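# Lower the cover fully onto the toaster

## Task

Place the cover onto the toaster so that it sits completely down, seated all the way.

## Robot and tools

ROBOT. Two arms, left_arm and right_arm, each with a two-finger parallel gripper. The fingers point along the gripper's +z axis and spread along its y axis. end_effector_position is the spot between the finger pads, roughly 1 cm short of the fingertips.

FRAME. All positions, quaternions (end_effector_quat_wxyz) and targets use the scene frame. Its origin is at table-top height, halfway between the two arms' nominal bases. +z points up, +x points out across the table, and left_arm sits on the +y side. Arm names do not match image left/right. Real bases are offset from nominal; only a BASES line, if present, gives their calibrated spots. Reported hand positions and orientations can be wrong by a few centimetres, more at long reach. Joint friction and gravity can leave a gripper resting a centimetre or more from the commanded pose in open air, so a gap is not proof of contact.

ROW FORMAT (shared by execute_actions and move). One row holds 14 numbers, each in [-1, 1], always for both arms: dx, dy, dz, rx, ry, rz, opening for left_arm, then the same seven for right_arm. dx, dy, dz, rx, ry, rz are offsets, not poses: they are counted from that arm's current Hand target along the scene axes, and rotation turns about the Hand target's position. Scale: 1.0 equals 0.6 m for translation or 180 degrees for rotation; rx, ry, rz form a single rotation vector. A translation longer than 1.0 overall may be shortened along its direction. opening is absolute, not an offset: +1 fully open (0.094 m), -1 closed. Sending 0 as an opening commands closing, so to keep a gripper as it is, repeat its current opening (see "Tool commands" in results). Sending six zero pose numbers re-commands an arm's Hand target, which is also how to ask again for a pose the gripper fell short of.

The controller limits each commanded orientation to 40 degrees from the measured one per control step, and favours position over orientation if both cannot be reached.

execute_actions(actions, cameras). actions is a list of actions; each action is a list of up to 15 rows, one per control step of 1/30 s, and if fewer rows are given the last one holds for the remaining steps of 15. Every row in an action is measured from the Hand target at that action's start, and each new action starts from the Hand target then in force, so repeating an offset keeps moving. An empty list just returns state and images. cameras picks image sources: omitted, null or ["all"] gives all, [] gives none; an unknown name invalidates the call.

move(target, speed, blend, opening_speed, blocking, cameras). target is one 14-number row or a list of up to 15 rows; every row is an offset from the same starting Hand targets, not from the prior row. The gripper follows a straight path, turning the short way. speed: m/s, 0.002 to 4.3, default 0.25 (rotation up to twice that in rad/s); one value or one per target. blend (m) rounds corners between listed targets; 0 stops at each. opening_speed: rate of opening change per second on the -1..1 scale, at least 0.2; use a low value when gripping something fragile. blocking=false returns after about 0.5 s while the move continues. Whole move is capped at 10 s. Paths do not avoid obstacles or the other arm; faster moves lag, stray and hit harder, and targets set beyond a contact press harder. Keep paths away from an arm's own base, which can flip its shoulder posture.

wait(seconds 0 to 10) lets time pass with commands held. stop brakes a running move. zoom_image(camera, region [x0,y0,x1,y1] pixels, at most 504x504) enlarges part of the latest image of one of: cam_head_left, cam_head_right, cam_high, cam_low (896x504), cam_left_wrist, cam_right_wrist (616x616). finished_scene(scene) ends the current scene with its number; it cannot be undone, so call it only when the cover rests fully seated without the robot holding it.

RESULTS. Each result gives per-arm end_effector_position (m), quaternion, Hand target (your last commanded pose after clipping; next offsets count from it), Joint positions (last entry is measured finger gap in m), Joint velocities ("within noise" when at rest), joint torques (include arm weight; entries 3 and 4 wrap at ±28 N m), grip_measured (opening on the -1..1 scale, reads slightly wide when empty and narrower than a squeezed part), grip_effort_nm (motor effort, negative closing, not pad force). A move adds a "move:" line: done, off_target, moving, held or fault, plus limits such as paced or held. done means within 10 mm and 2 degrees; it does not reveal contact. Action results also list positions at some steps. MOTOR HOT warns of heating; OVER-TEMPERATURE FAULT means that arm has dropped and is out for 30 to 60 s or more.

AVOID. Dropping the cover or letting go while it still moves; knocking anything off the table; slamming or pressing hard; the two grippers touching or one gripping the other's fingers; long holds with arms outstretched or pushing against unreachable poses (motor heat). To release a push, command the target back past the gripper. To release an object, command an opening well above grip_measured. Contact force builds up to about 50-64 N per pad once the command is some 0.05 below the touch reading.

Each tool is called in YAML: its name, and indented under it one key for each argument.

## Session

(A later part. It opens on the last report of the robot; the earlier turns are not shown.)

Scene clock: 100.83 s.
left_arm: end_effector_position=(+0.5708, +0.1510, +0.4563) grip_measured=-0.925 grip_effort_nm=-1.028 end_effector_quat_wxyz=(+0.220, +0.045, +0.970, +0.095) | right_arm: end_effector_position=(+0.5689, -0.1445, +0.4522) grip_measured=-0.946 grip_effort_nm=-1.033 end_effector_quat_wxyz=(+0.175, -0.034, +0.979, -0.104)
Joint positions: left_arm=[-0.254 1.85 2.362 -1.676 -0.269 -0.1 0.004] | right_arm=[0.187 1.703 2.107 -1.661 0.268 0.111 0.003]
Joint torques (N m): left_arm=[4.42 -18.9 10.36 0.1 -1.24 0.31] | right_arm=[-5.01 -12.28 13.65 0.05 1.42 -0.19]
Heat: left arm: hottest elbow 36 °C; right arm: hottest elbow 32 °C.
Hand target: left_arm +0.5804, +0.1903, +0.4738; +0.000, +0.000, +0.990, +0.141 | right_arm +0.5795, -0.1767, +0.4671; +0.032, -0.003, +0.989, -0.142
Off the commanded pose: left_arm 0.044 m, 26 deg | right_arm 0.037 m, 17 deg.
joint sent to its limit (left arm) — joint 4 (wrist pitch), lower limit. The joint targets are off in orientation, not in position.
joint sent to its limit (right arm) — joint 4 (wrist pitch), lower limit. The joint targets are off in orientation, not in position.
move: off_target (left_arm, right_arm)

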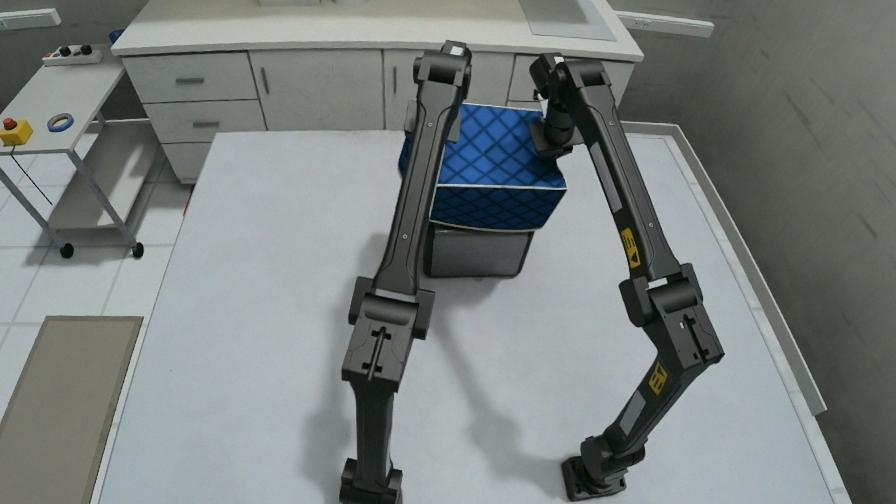

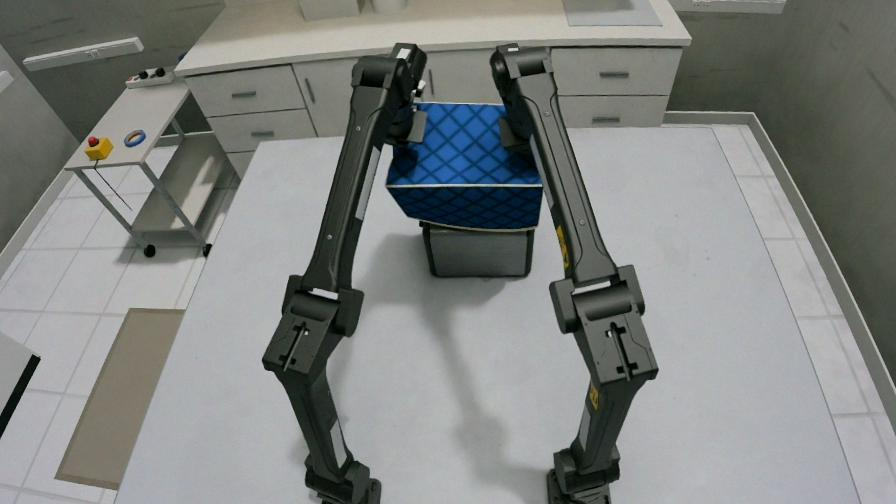

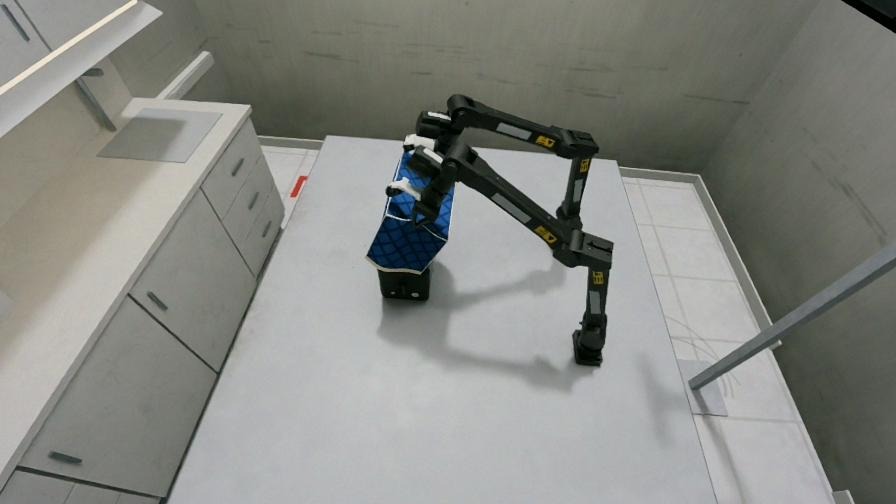

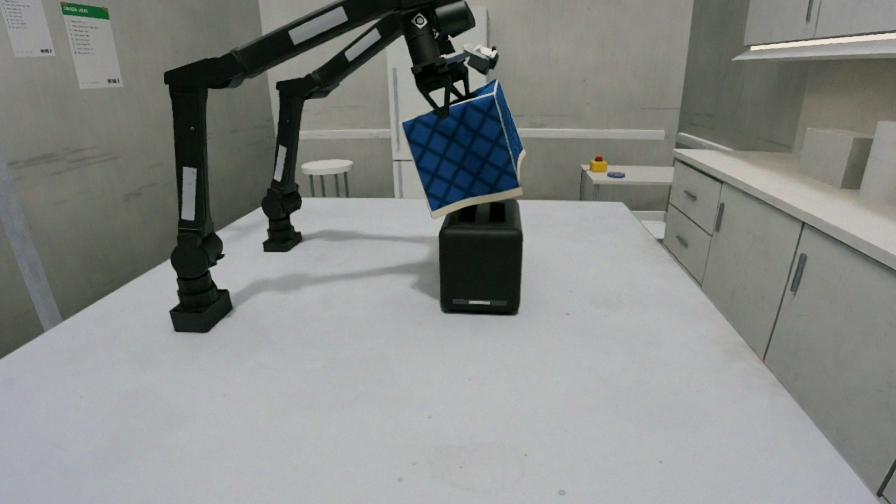

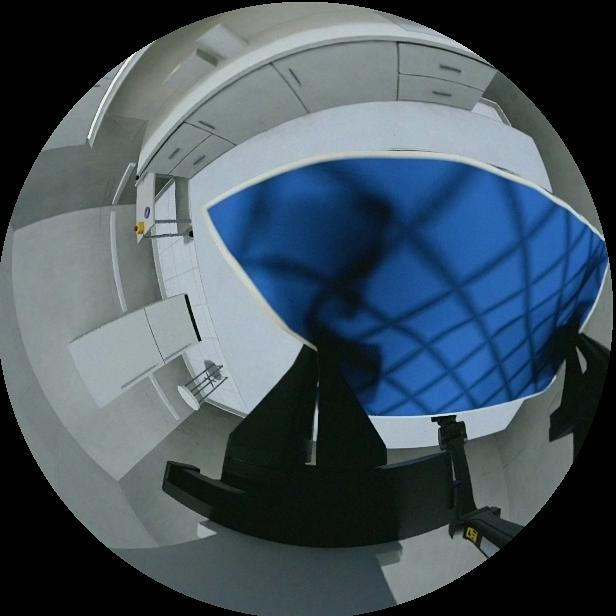

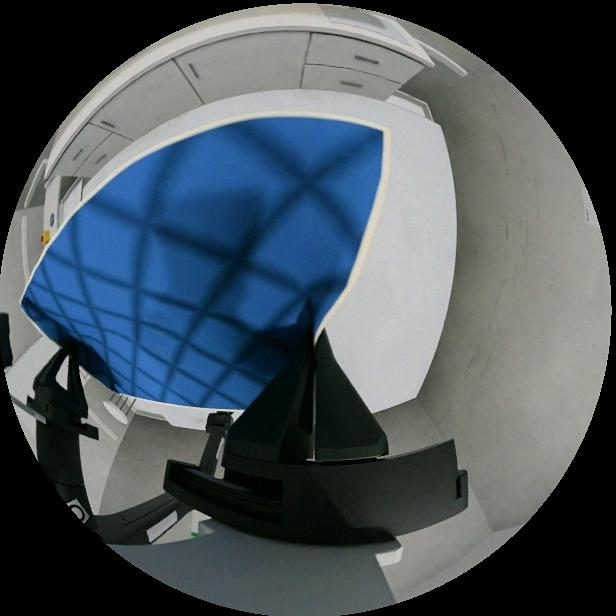

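move:
  target: [0.018,0,-0.09,0,0,0,-1,0.018,0,-0.083,0,0,0,-1]
  speed: 0.06

zoom_image:
  camera: "cam_low"
  region: [330, 70, 610, 330]

zoom_image:
  camera: "cam_high"
  region: [340, 130, 520, 310]

Scene clock: 109.27 s.
left_arm: end_effector_position=(+0.5822, +0.1514, +0.4267) grip_measured=-0.925 grip_effort_nm=-1.023 end_effector_quat_wxyz=(+0.194, +0.047, +0.975, +0.101) | right_arm: end_effector_position=(+0.5822, -0.1440, +0.4247) grip_measured=-0.946 grip_effort_nm=-1.038 end_effector_quat_wxyz=(+0.149, -0.036, +0.982, -0.110)
Joint positions: left_arm=[-0.249 1.891 2.35 -1.677 -0.271 -0.099 0.004] | right_arm=[0.183 1.753 2.107 -1.663 0.269 0.111 0.003]
Joint torques (N m): left_arm=[4.25 -19.02 7.3 0.08 -1.02 0.09] | right_arm=[-4.78 -12.4 9.8 0.05 1.29 0.05]
Heat: left arm: hottest elbow 37 °C; right arm: hottest elbow 32 °C.
Hand target: left_arm +0.5912, +0.1903, +0.4199; +0.000, +0.000, +0.990, +0.141 | right_arm +0.5902, -0.1768, +0.4175; +0.032, -0.003, +0.989, -0.142
Off the commanded pose: left_arm 0.041 m, 23 deg | right_arm 0.034 m, 14 deg.
joint sent to its limit (left arm) — joint 4 (wrist pitch), lower limit. The joint targets are off in orientation, not in position.
joint sent to its limit (right arm) — joint 4 (wrist pitch), lower limit. The joint targets are off in orientation, not in position.
move: off_target (left_arm, right_arm)

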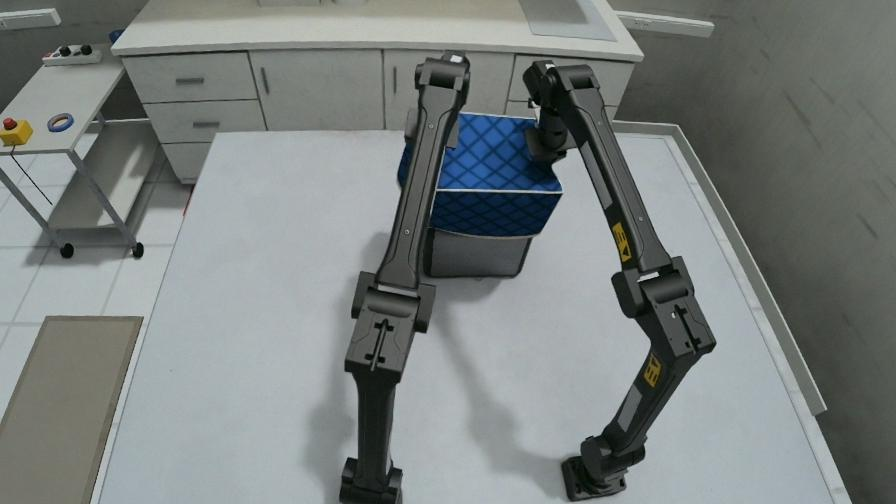

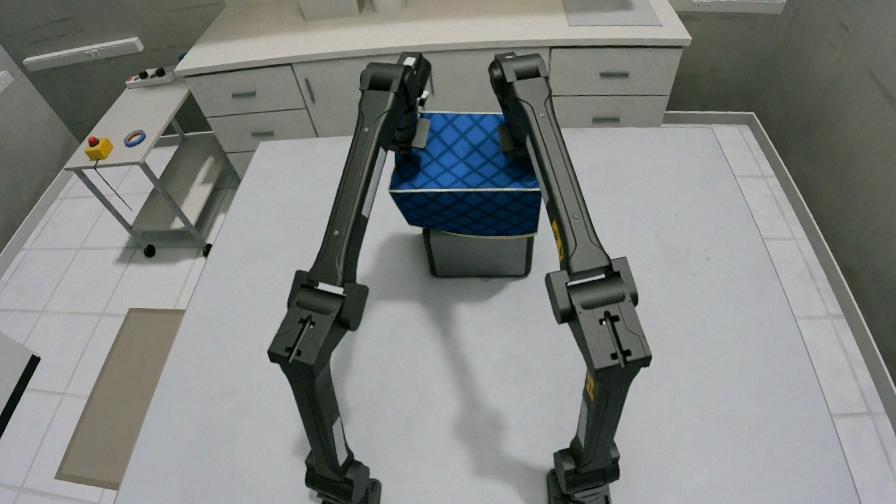

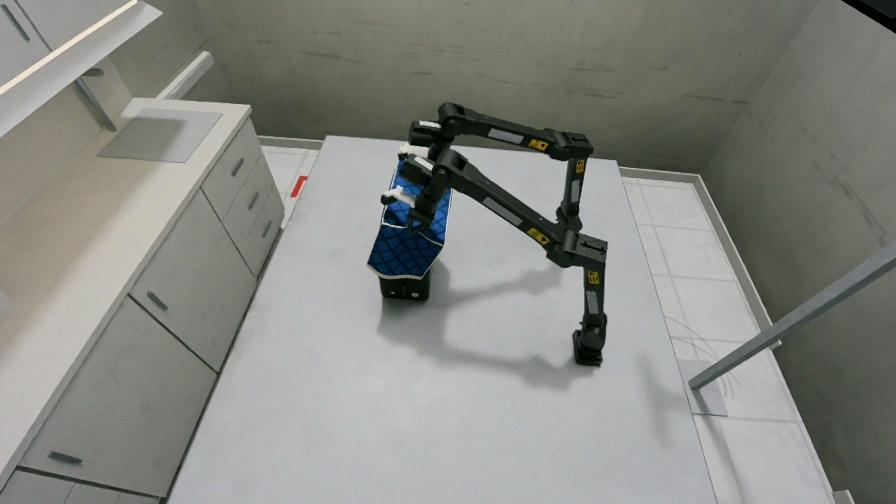

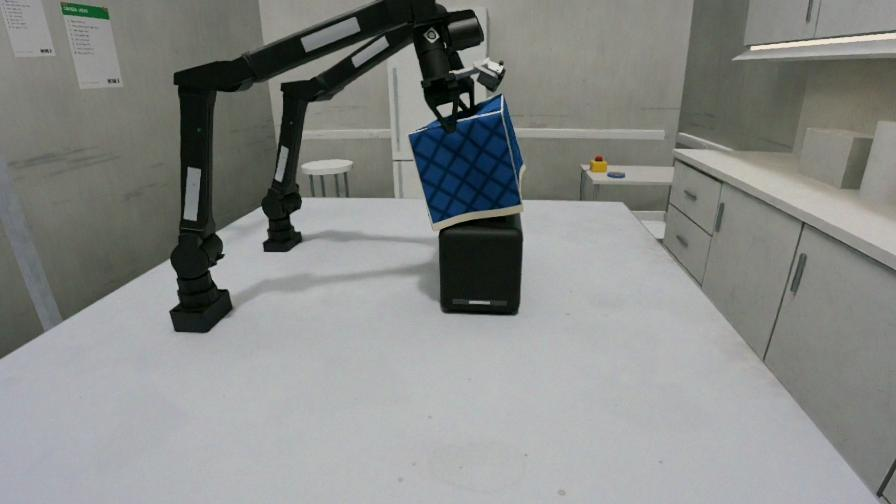

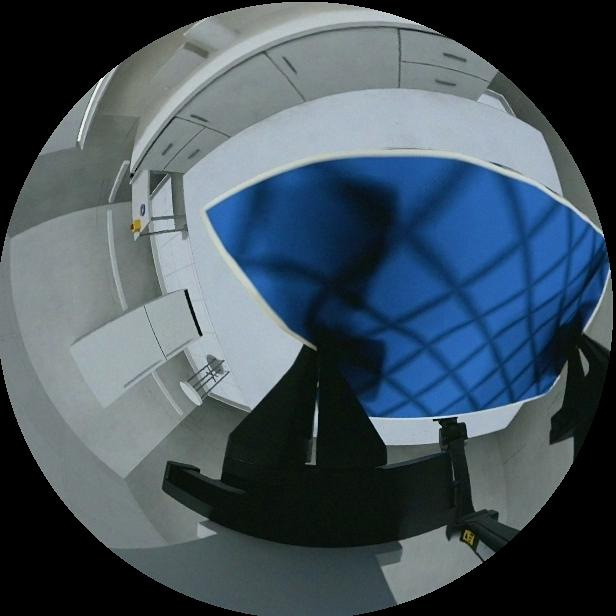

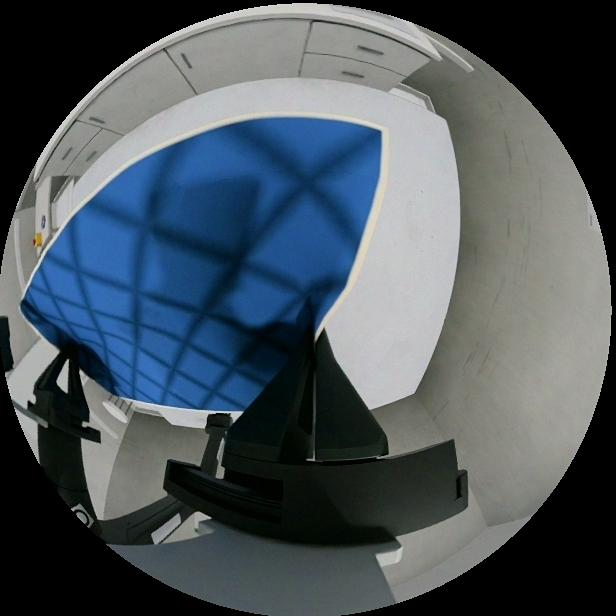

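Scaled by 1.800.

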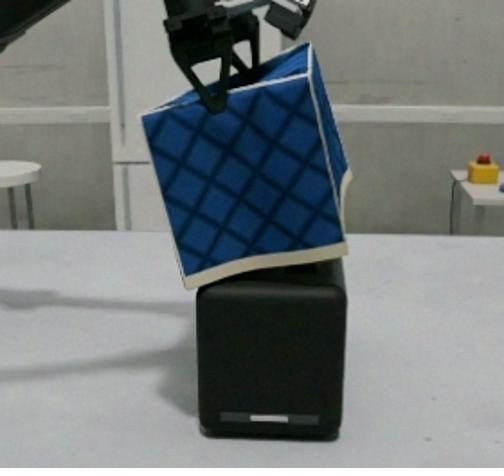

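Scaled by 2.800.

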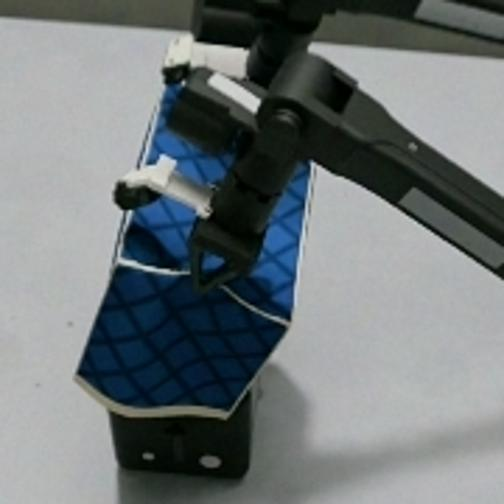

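move:
  target: [0.015,0,-0.07,0,0,0,-1,0.015,0,-0.068,0,0,0,-1]
  speed: 0.06

zoom_image:
  camera: "cam_low"
  region: [330, 70, 610, 330]

zoom_image:
  camera: "cam_high"
  region: [340, 130, 520, 310]

Scene clock: 118.43 s.
left_arm: end_effector_position=(+0.5910, +0.1525, +0.3884) grip_measured=-0.925 grip_effort_nm=-1.023 end_effector_quat_wxyz=(+0.160, +0.042, +0.980, +0.107) | right_arm: end_effector_position=(+0.5922, -0.1427, +0.3978) grip_measured=-0.946 grip_effort_nm=-1.033 end_effector_quat_wxyz=(+0.125, -0.037, +0.985, -0.114)
Joint positions: left_arm=[-0.244 1.931 2.319 -1.677 -0.27 -0.116 0.004] | right_arm=[0.181 1.798 2.103 -1.665 0.269 0.115 0.003]
Joint torques (N m): left_arm=[4.01 -19.31 7.31 0.09 -0.9 0.1] | right_arm=[-5.07 -12.51 7.84 0.06 1.2 0.21]
Heat: left arm: hottest elbow 36 °C; right arm: hottest shoulder 31 °C.
Hand target: left_arm +0.6002, +0.1902, +0.3778; +0.000, +0.000, +0.990, +0.141 | right_arm +0.5993, -0.1768, +0.3765; +0.032, -0.003, +0.989, -0.142
Off the commanded pose: left_arm 0.040 m, 19 deg | right_arm 0.041 m, 12 deg.
joint sent to its limit (left arm) — joint 4 (wrist pitch), lower limit. The joint targets are off in orientation, not in position.
joint sent to its limit (right arm) — joint 4 (wrist pitch), lower limit. The joint targets are off in orientation, not in position.
move: off_target (left_arm, right_arm)

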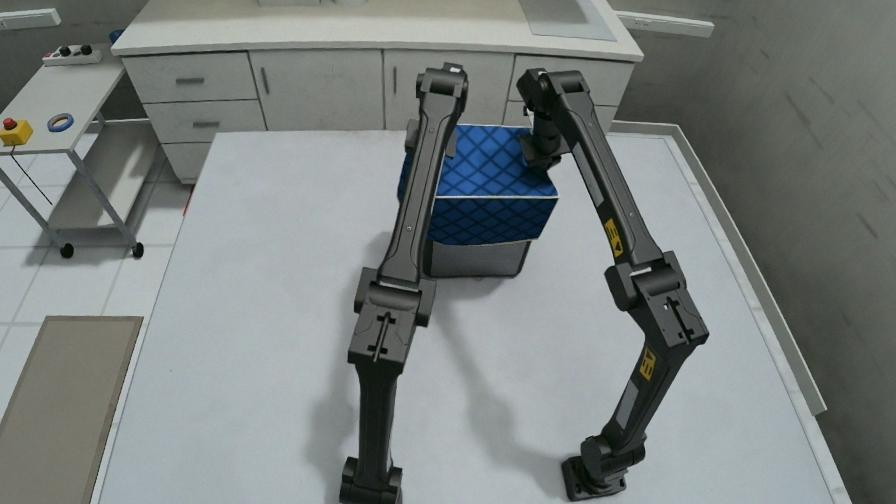

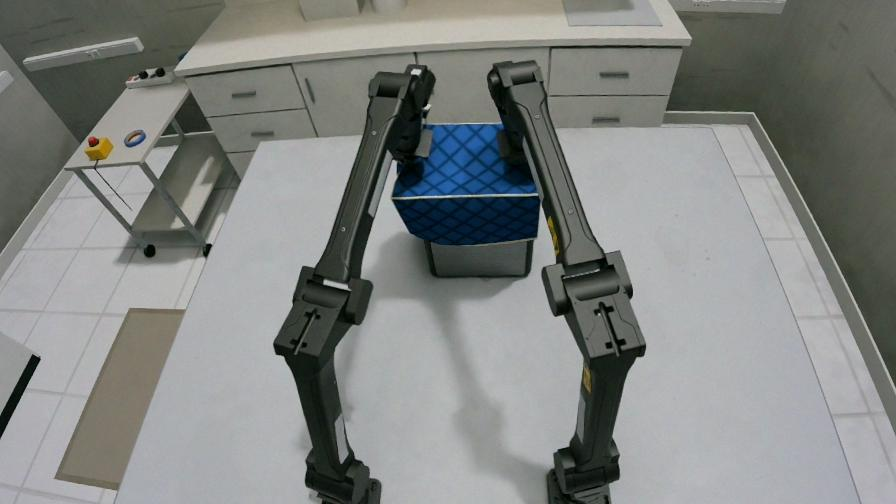

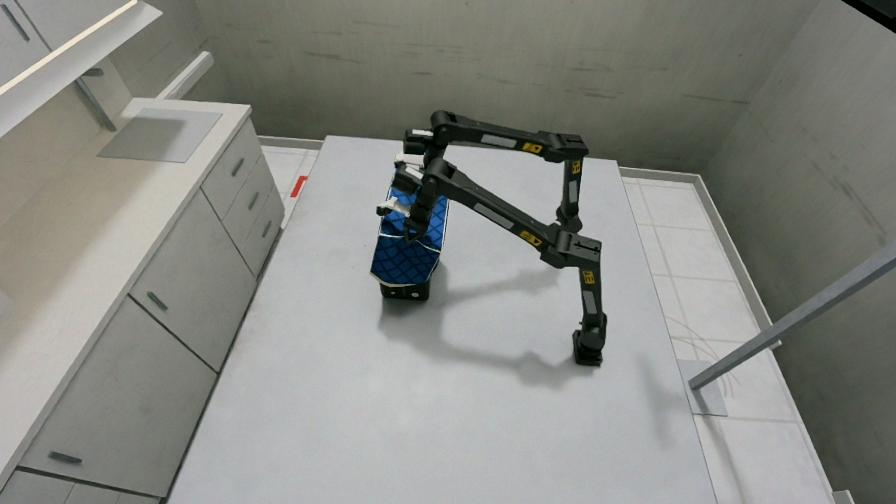

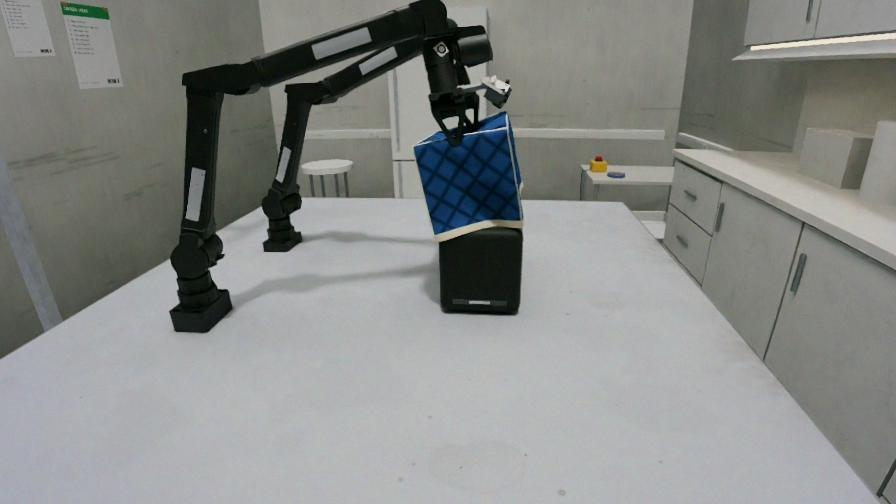

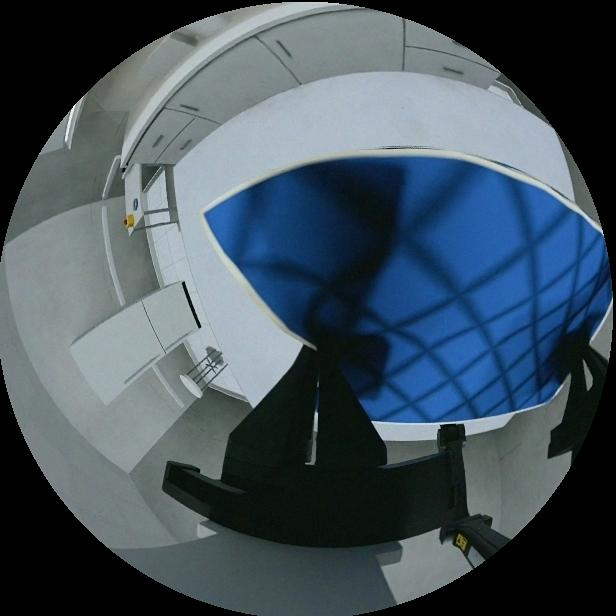

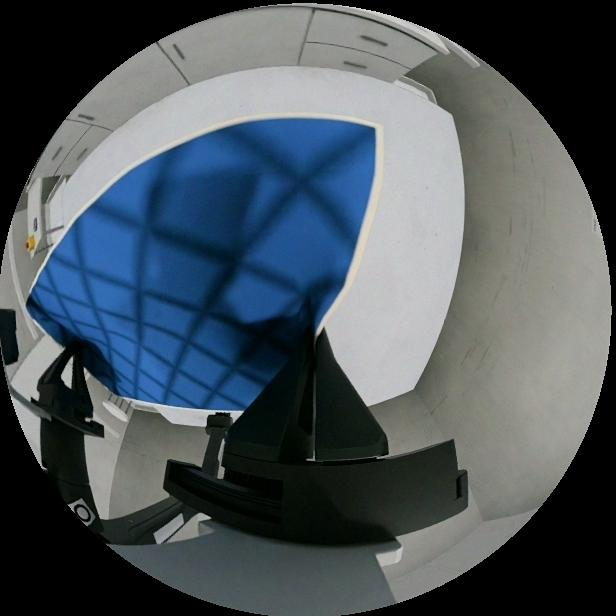

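Scaled by 1.800.

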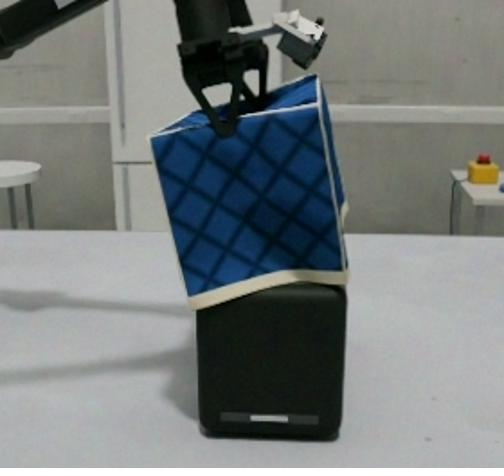

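Scaled by 2.800.

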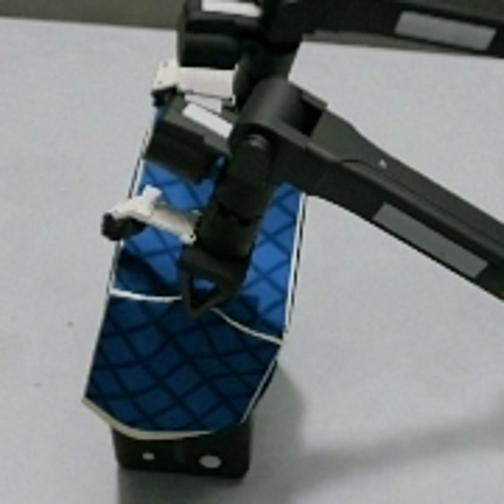

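move:
  target: [0.025,-0.008,-0.07,0,0,0,-1,0.025,-0.008,-0.068,0,0,0,-1]
  speed: 0.06

zoom_image:
  camera: "cam_low"
  region: [330, 70, 610, 330]

zoom_image:
  camera: "cam_high"
  region: [340, 130, 520, 310]

zoom_image:
  camera: "cam_head_right"
  region: [380, 110, 580, 300]

Scene clock: 127.70 s.
left_arm: end_effector_position=(+0.6056, +0.1472, +0.3410) grip_measured=-0.925 grip_effort_nm=-1.033 end_effector_quat_wxyz=(+0.123, +0.039, +0.986, +0.108) | right_arm: end_effector_position=(+0.6009, -0.1470, +0.3725) grip_measured=-0.946 grip_effort_nm=-1.033 end_effector_quat_wxyz=(+0.101, -0.033, +0.987, -0.119)
Joint positions: left_arm=[-0.244 2.003 2.314 -1.677 -0.26 -0.132 0.004] | right_arm=[0.171 1.839 2.099 -1.668 0.269 0.119 0.003]
Joint torques (N m): left_arm=[4.07 -21.07 8.14 -0.16 -1.09 0.05] | right_arm=[-5.3 -11.34 8.1 0.06 1.1 0.23]
Heat: left arm: hottest elbow 36 °C; right arm: hottest shoulder 31 °C.
Hand target: left_arm +0.6152, +0.1854, +0.3359; +0.000, +0.000, +0.990, +0.141 | right_arm +0.6143, -0.1816, +0.3359; +0.032, -0.003, +0.989, -0.142
Off the commanded pose: left_arm 0.040 m, 15 deg | right_arm 0.052 m, 9 deg.
joint sent to its limit (left arm) — joint 4 (wrist pitch), lower limit. The joint targets are off in orientation, not in position.
joint sent to its limit (right arm) — joint 4 (wrist pitch), lower limit. The joint targets are off in orientation, not in position.
move: off_target (left_arm, right_arm)

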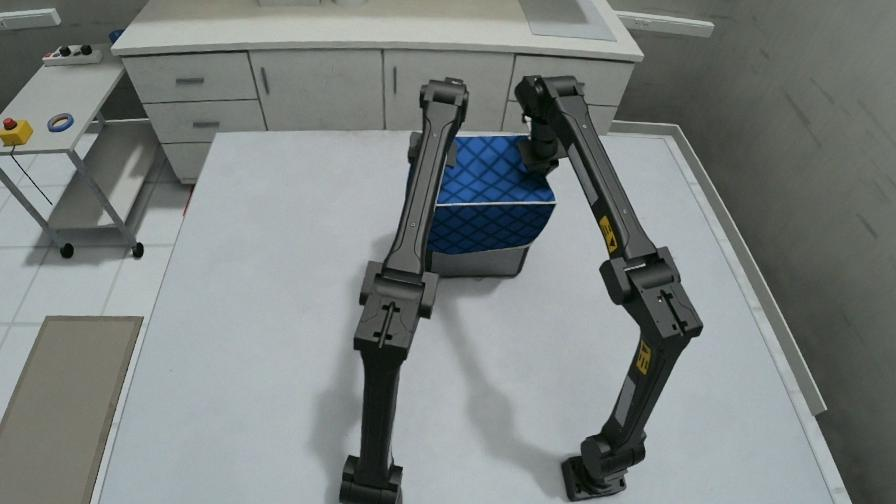

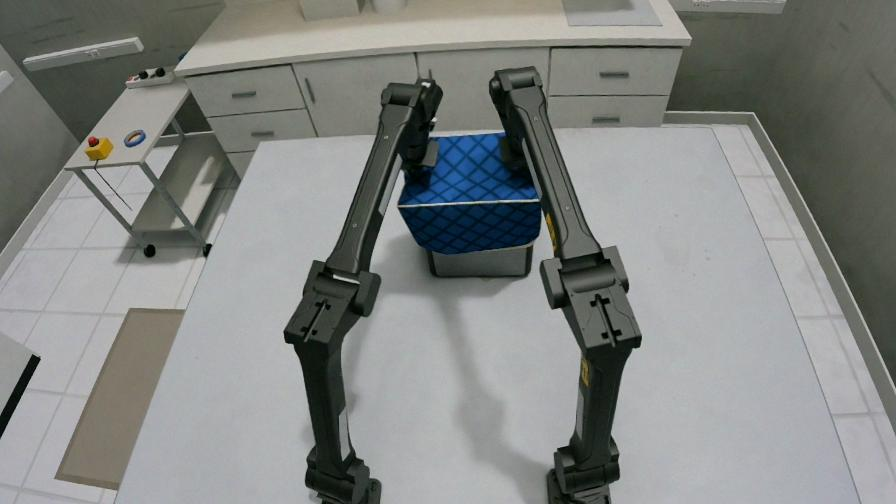

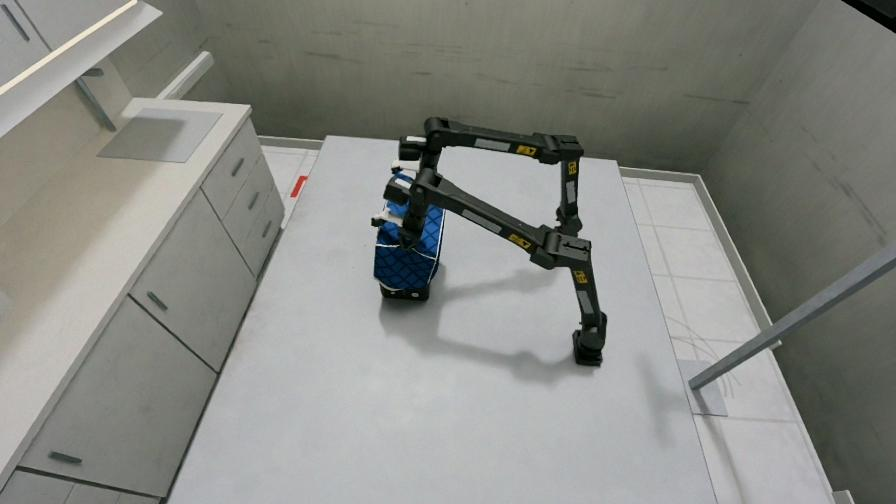

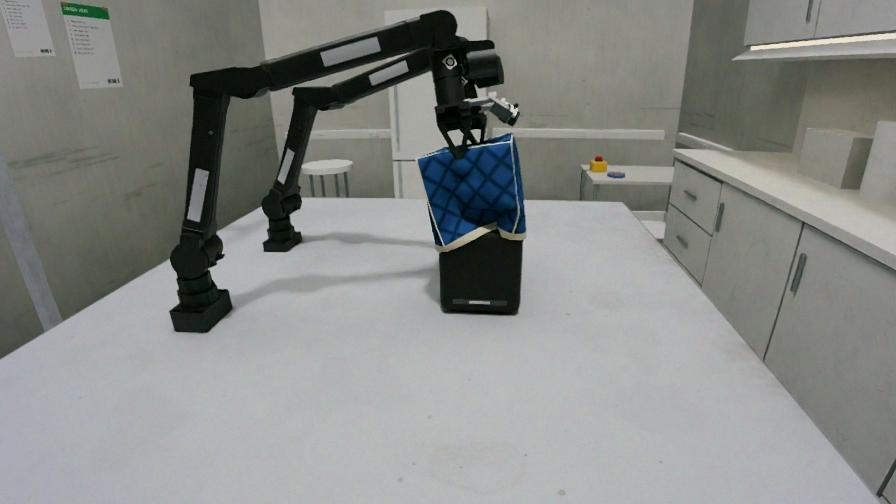

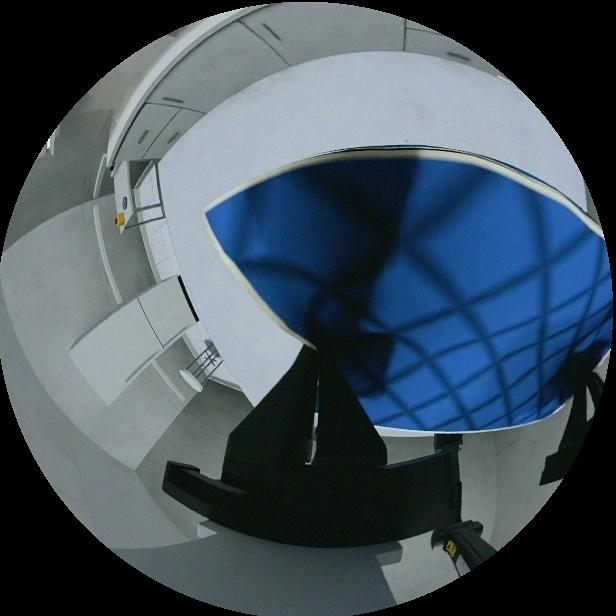

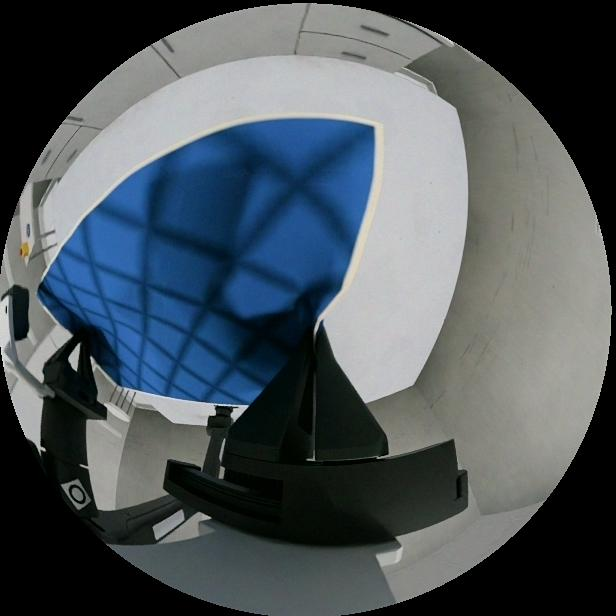

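Scaled by 1.800.

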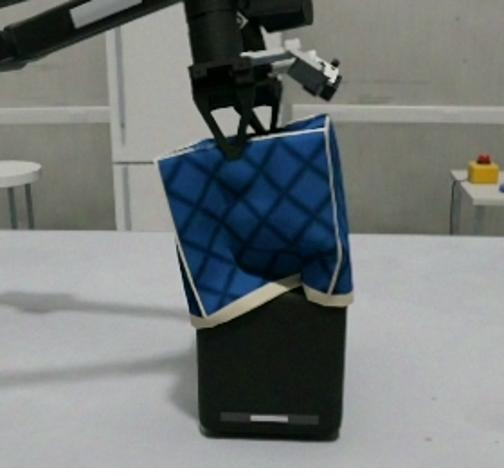

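Scaled by 2.800.

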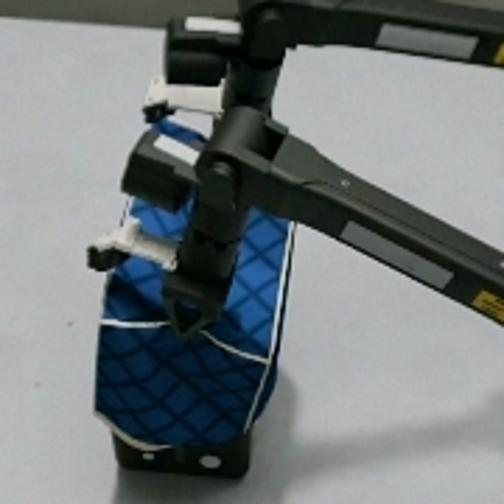

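Scaled by 2.520.

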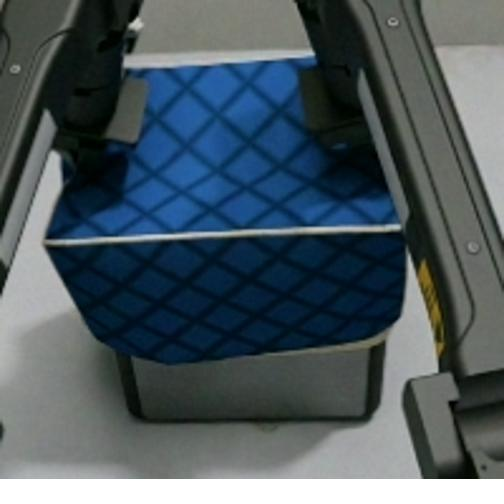

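move:
  target:
    - [-0.018,0,0.14,0,0,0,-1,-0.018,0,0.14,0,0,0,-1]
    - [-0.018,-0.02,0.14,0,0,0,-1,-0.018,-0.045,0.14,-0.06,0,0,-1]
  speed: 0.06

zoom_image:
  camera: "cam_low"
  region: [330, 70, 610, 330]

zoom_image:
  camera: "cam_head_right"
  region: [380, 90, 580, 300]

zoom_image:
  camera: "cam_head_left"
  region: [380, 90, 580, 300]

Scene clock: 136.70 s.
left_arm: end_effector_position=(+0.6013, +0.1331, +0.3788) grip_measured=-0.925 grip_effort_nm=-1.023 end_effector_quat_wxyz=(+0.159, +0.049, +0.981, +0.097) | right_arm: end_effector_position=(+0.6015, -0.1656, +0.3958) grip_measured=-0.946 grip_effort_nm=-1.038 end_effector_quat_wxyz=(+0.124, -0.045, +0.972, -0.196)
Joint positions: left_arm=[-0.265 1.975 2.363 -1.68 -0.254 -0.124 0.004] | right_arm=[0.184 1.822 2.109 -1.668 0.431 0.087 0.003]
Joint torques (N m): left_arm=[3.49 -24.7 10.33 0.03 -1.53 0.13] | right_arm=[-5.6 -16.09 11.28 0.08 2.4 -0.18]
Heat: left arm: hottest elbow 37 °C; right arm: hottest shoulder 32 °C.
Hand target: left_arm +0.6044, +0.1735, +0.4198; +0.000, +0.000, +0.990, +0.141 | right_arm +0.6035, -0.2084, +0.4198; +0.032, -0.006, +0.972, -0.234
Off the commanded pose: left_arm 0.058 m, 20 deg | right_arm 0.049 m, 12 deg.
joint sent to its limit (left arm) — joint 4 (wrist pitch), lower limit. The joint targets are off in position and orientation.
joint sent to its limit (right arm) — joint 4 (wrist pitch), lower limit. The joint targets are off in orientation, not in position.
move: off_target (left_arm, right_arm)

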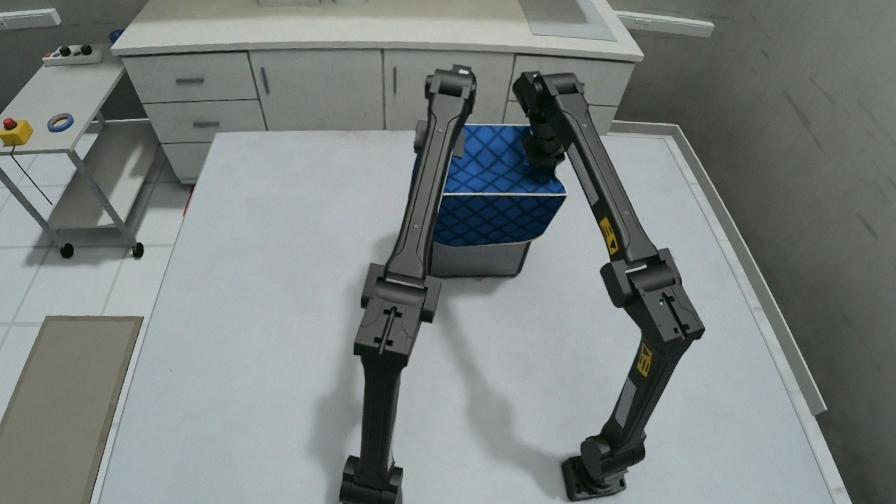

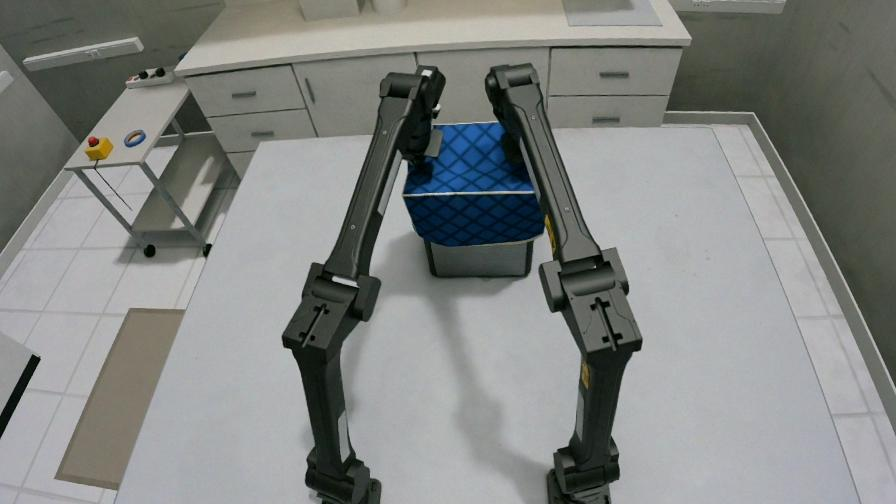

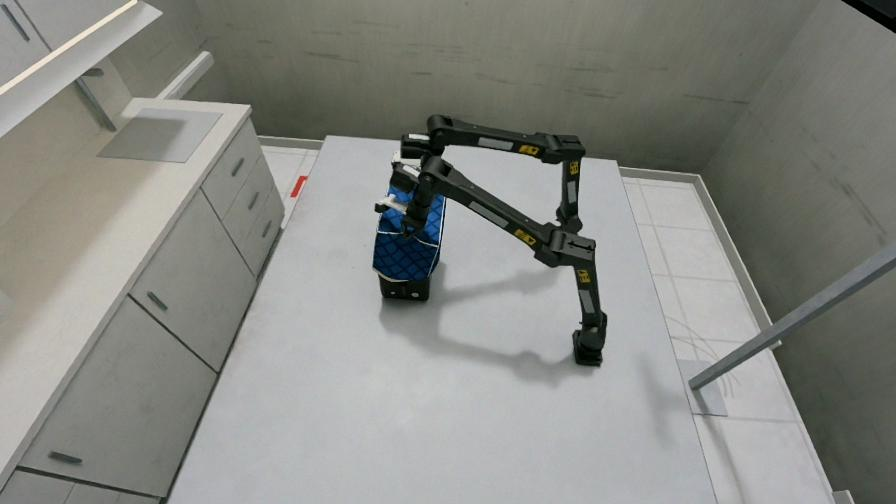

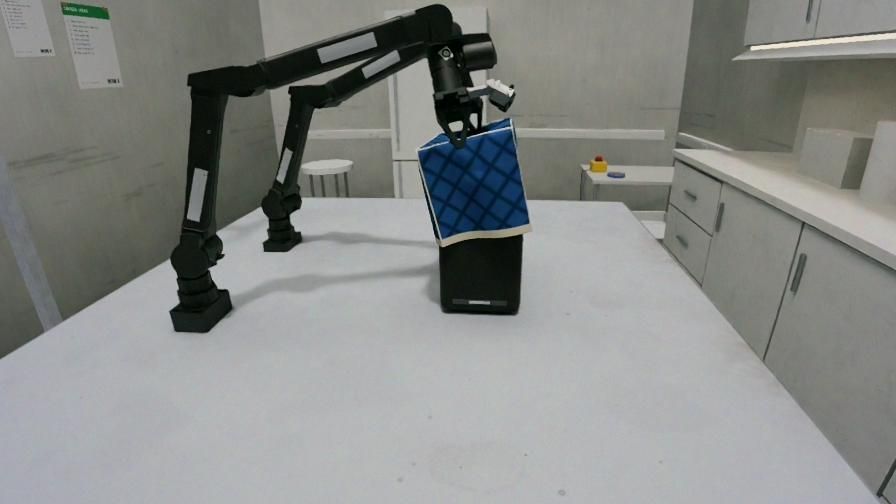

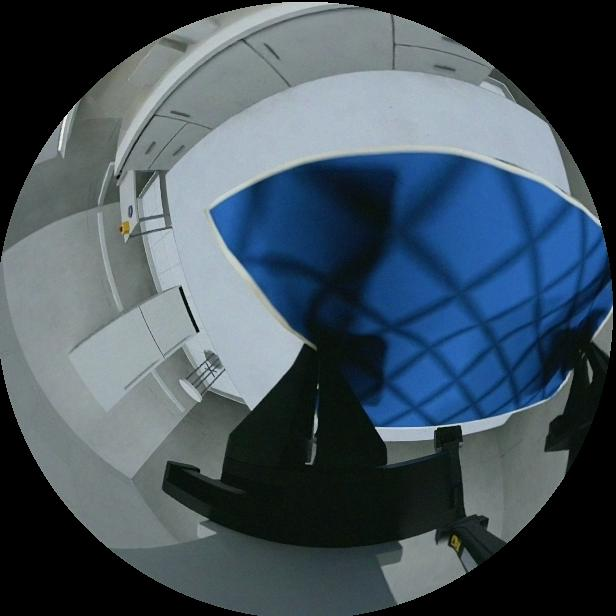

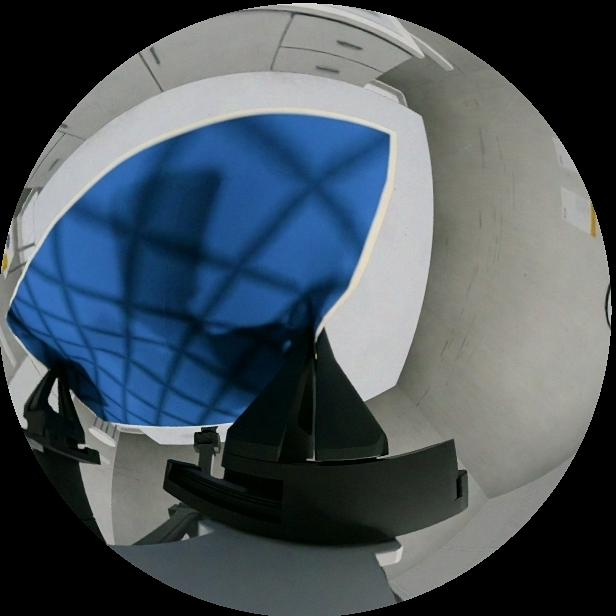

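Scaled by 1.800.

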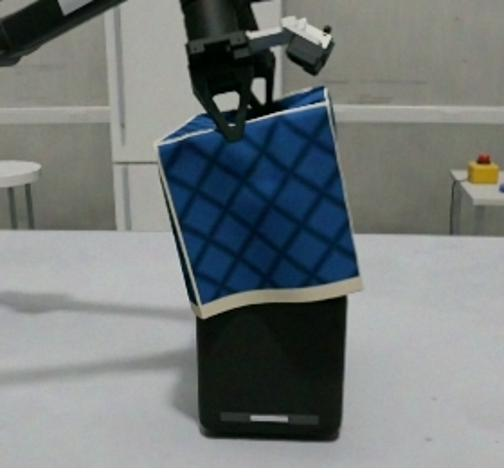

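Scaled by 2.400.

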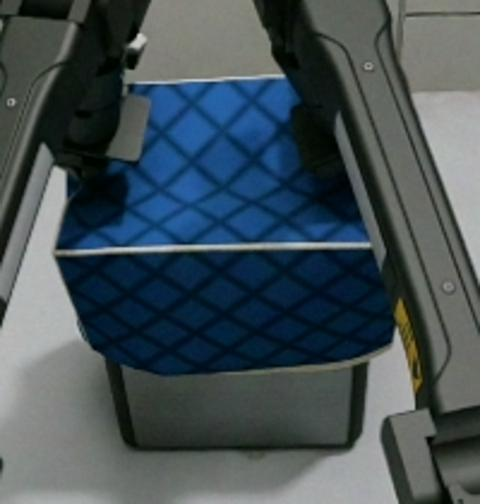

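Scaled by 2.400.

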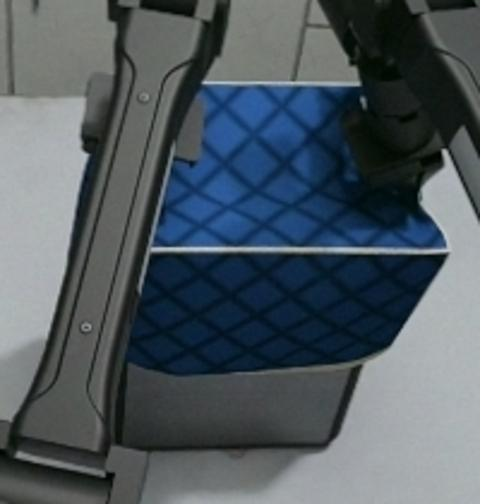

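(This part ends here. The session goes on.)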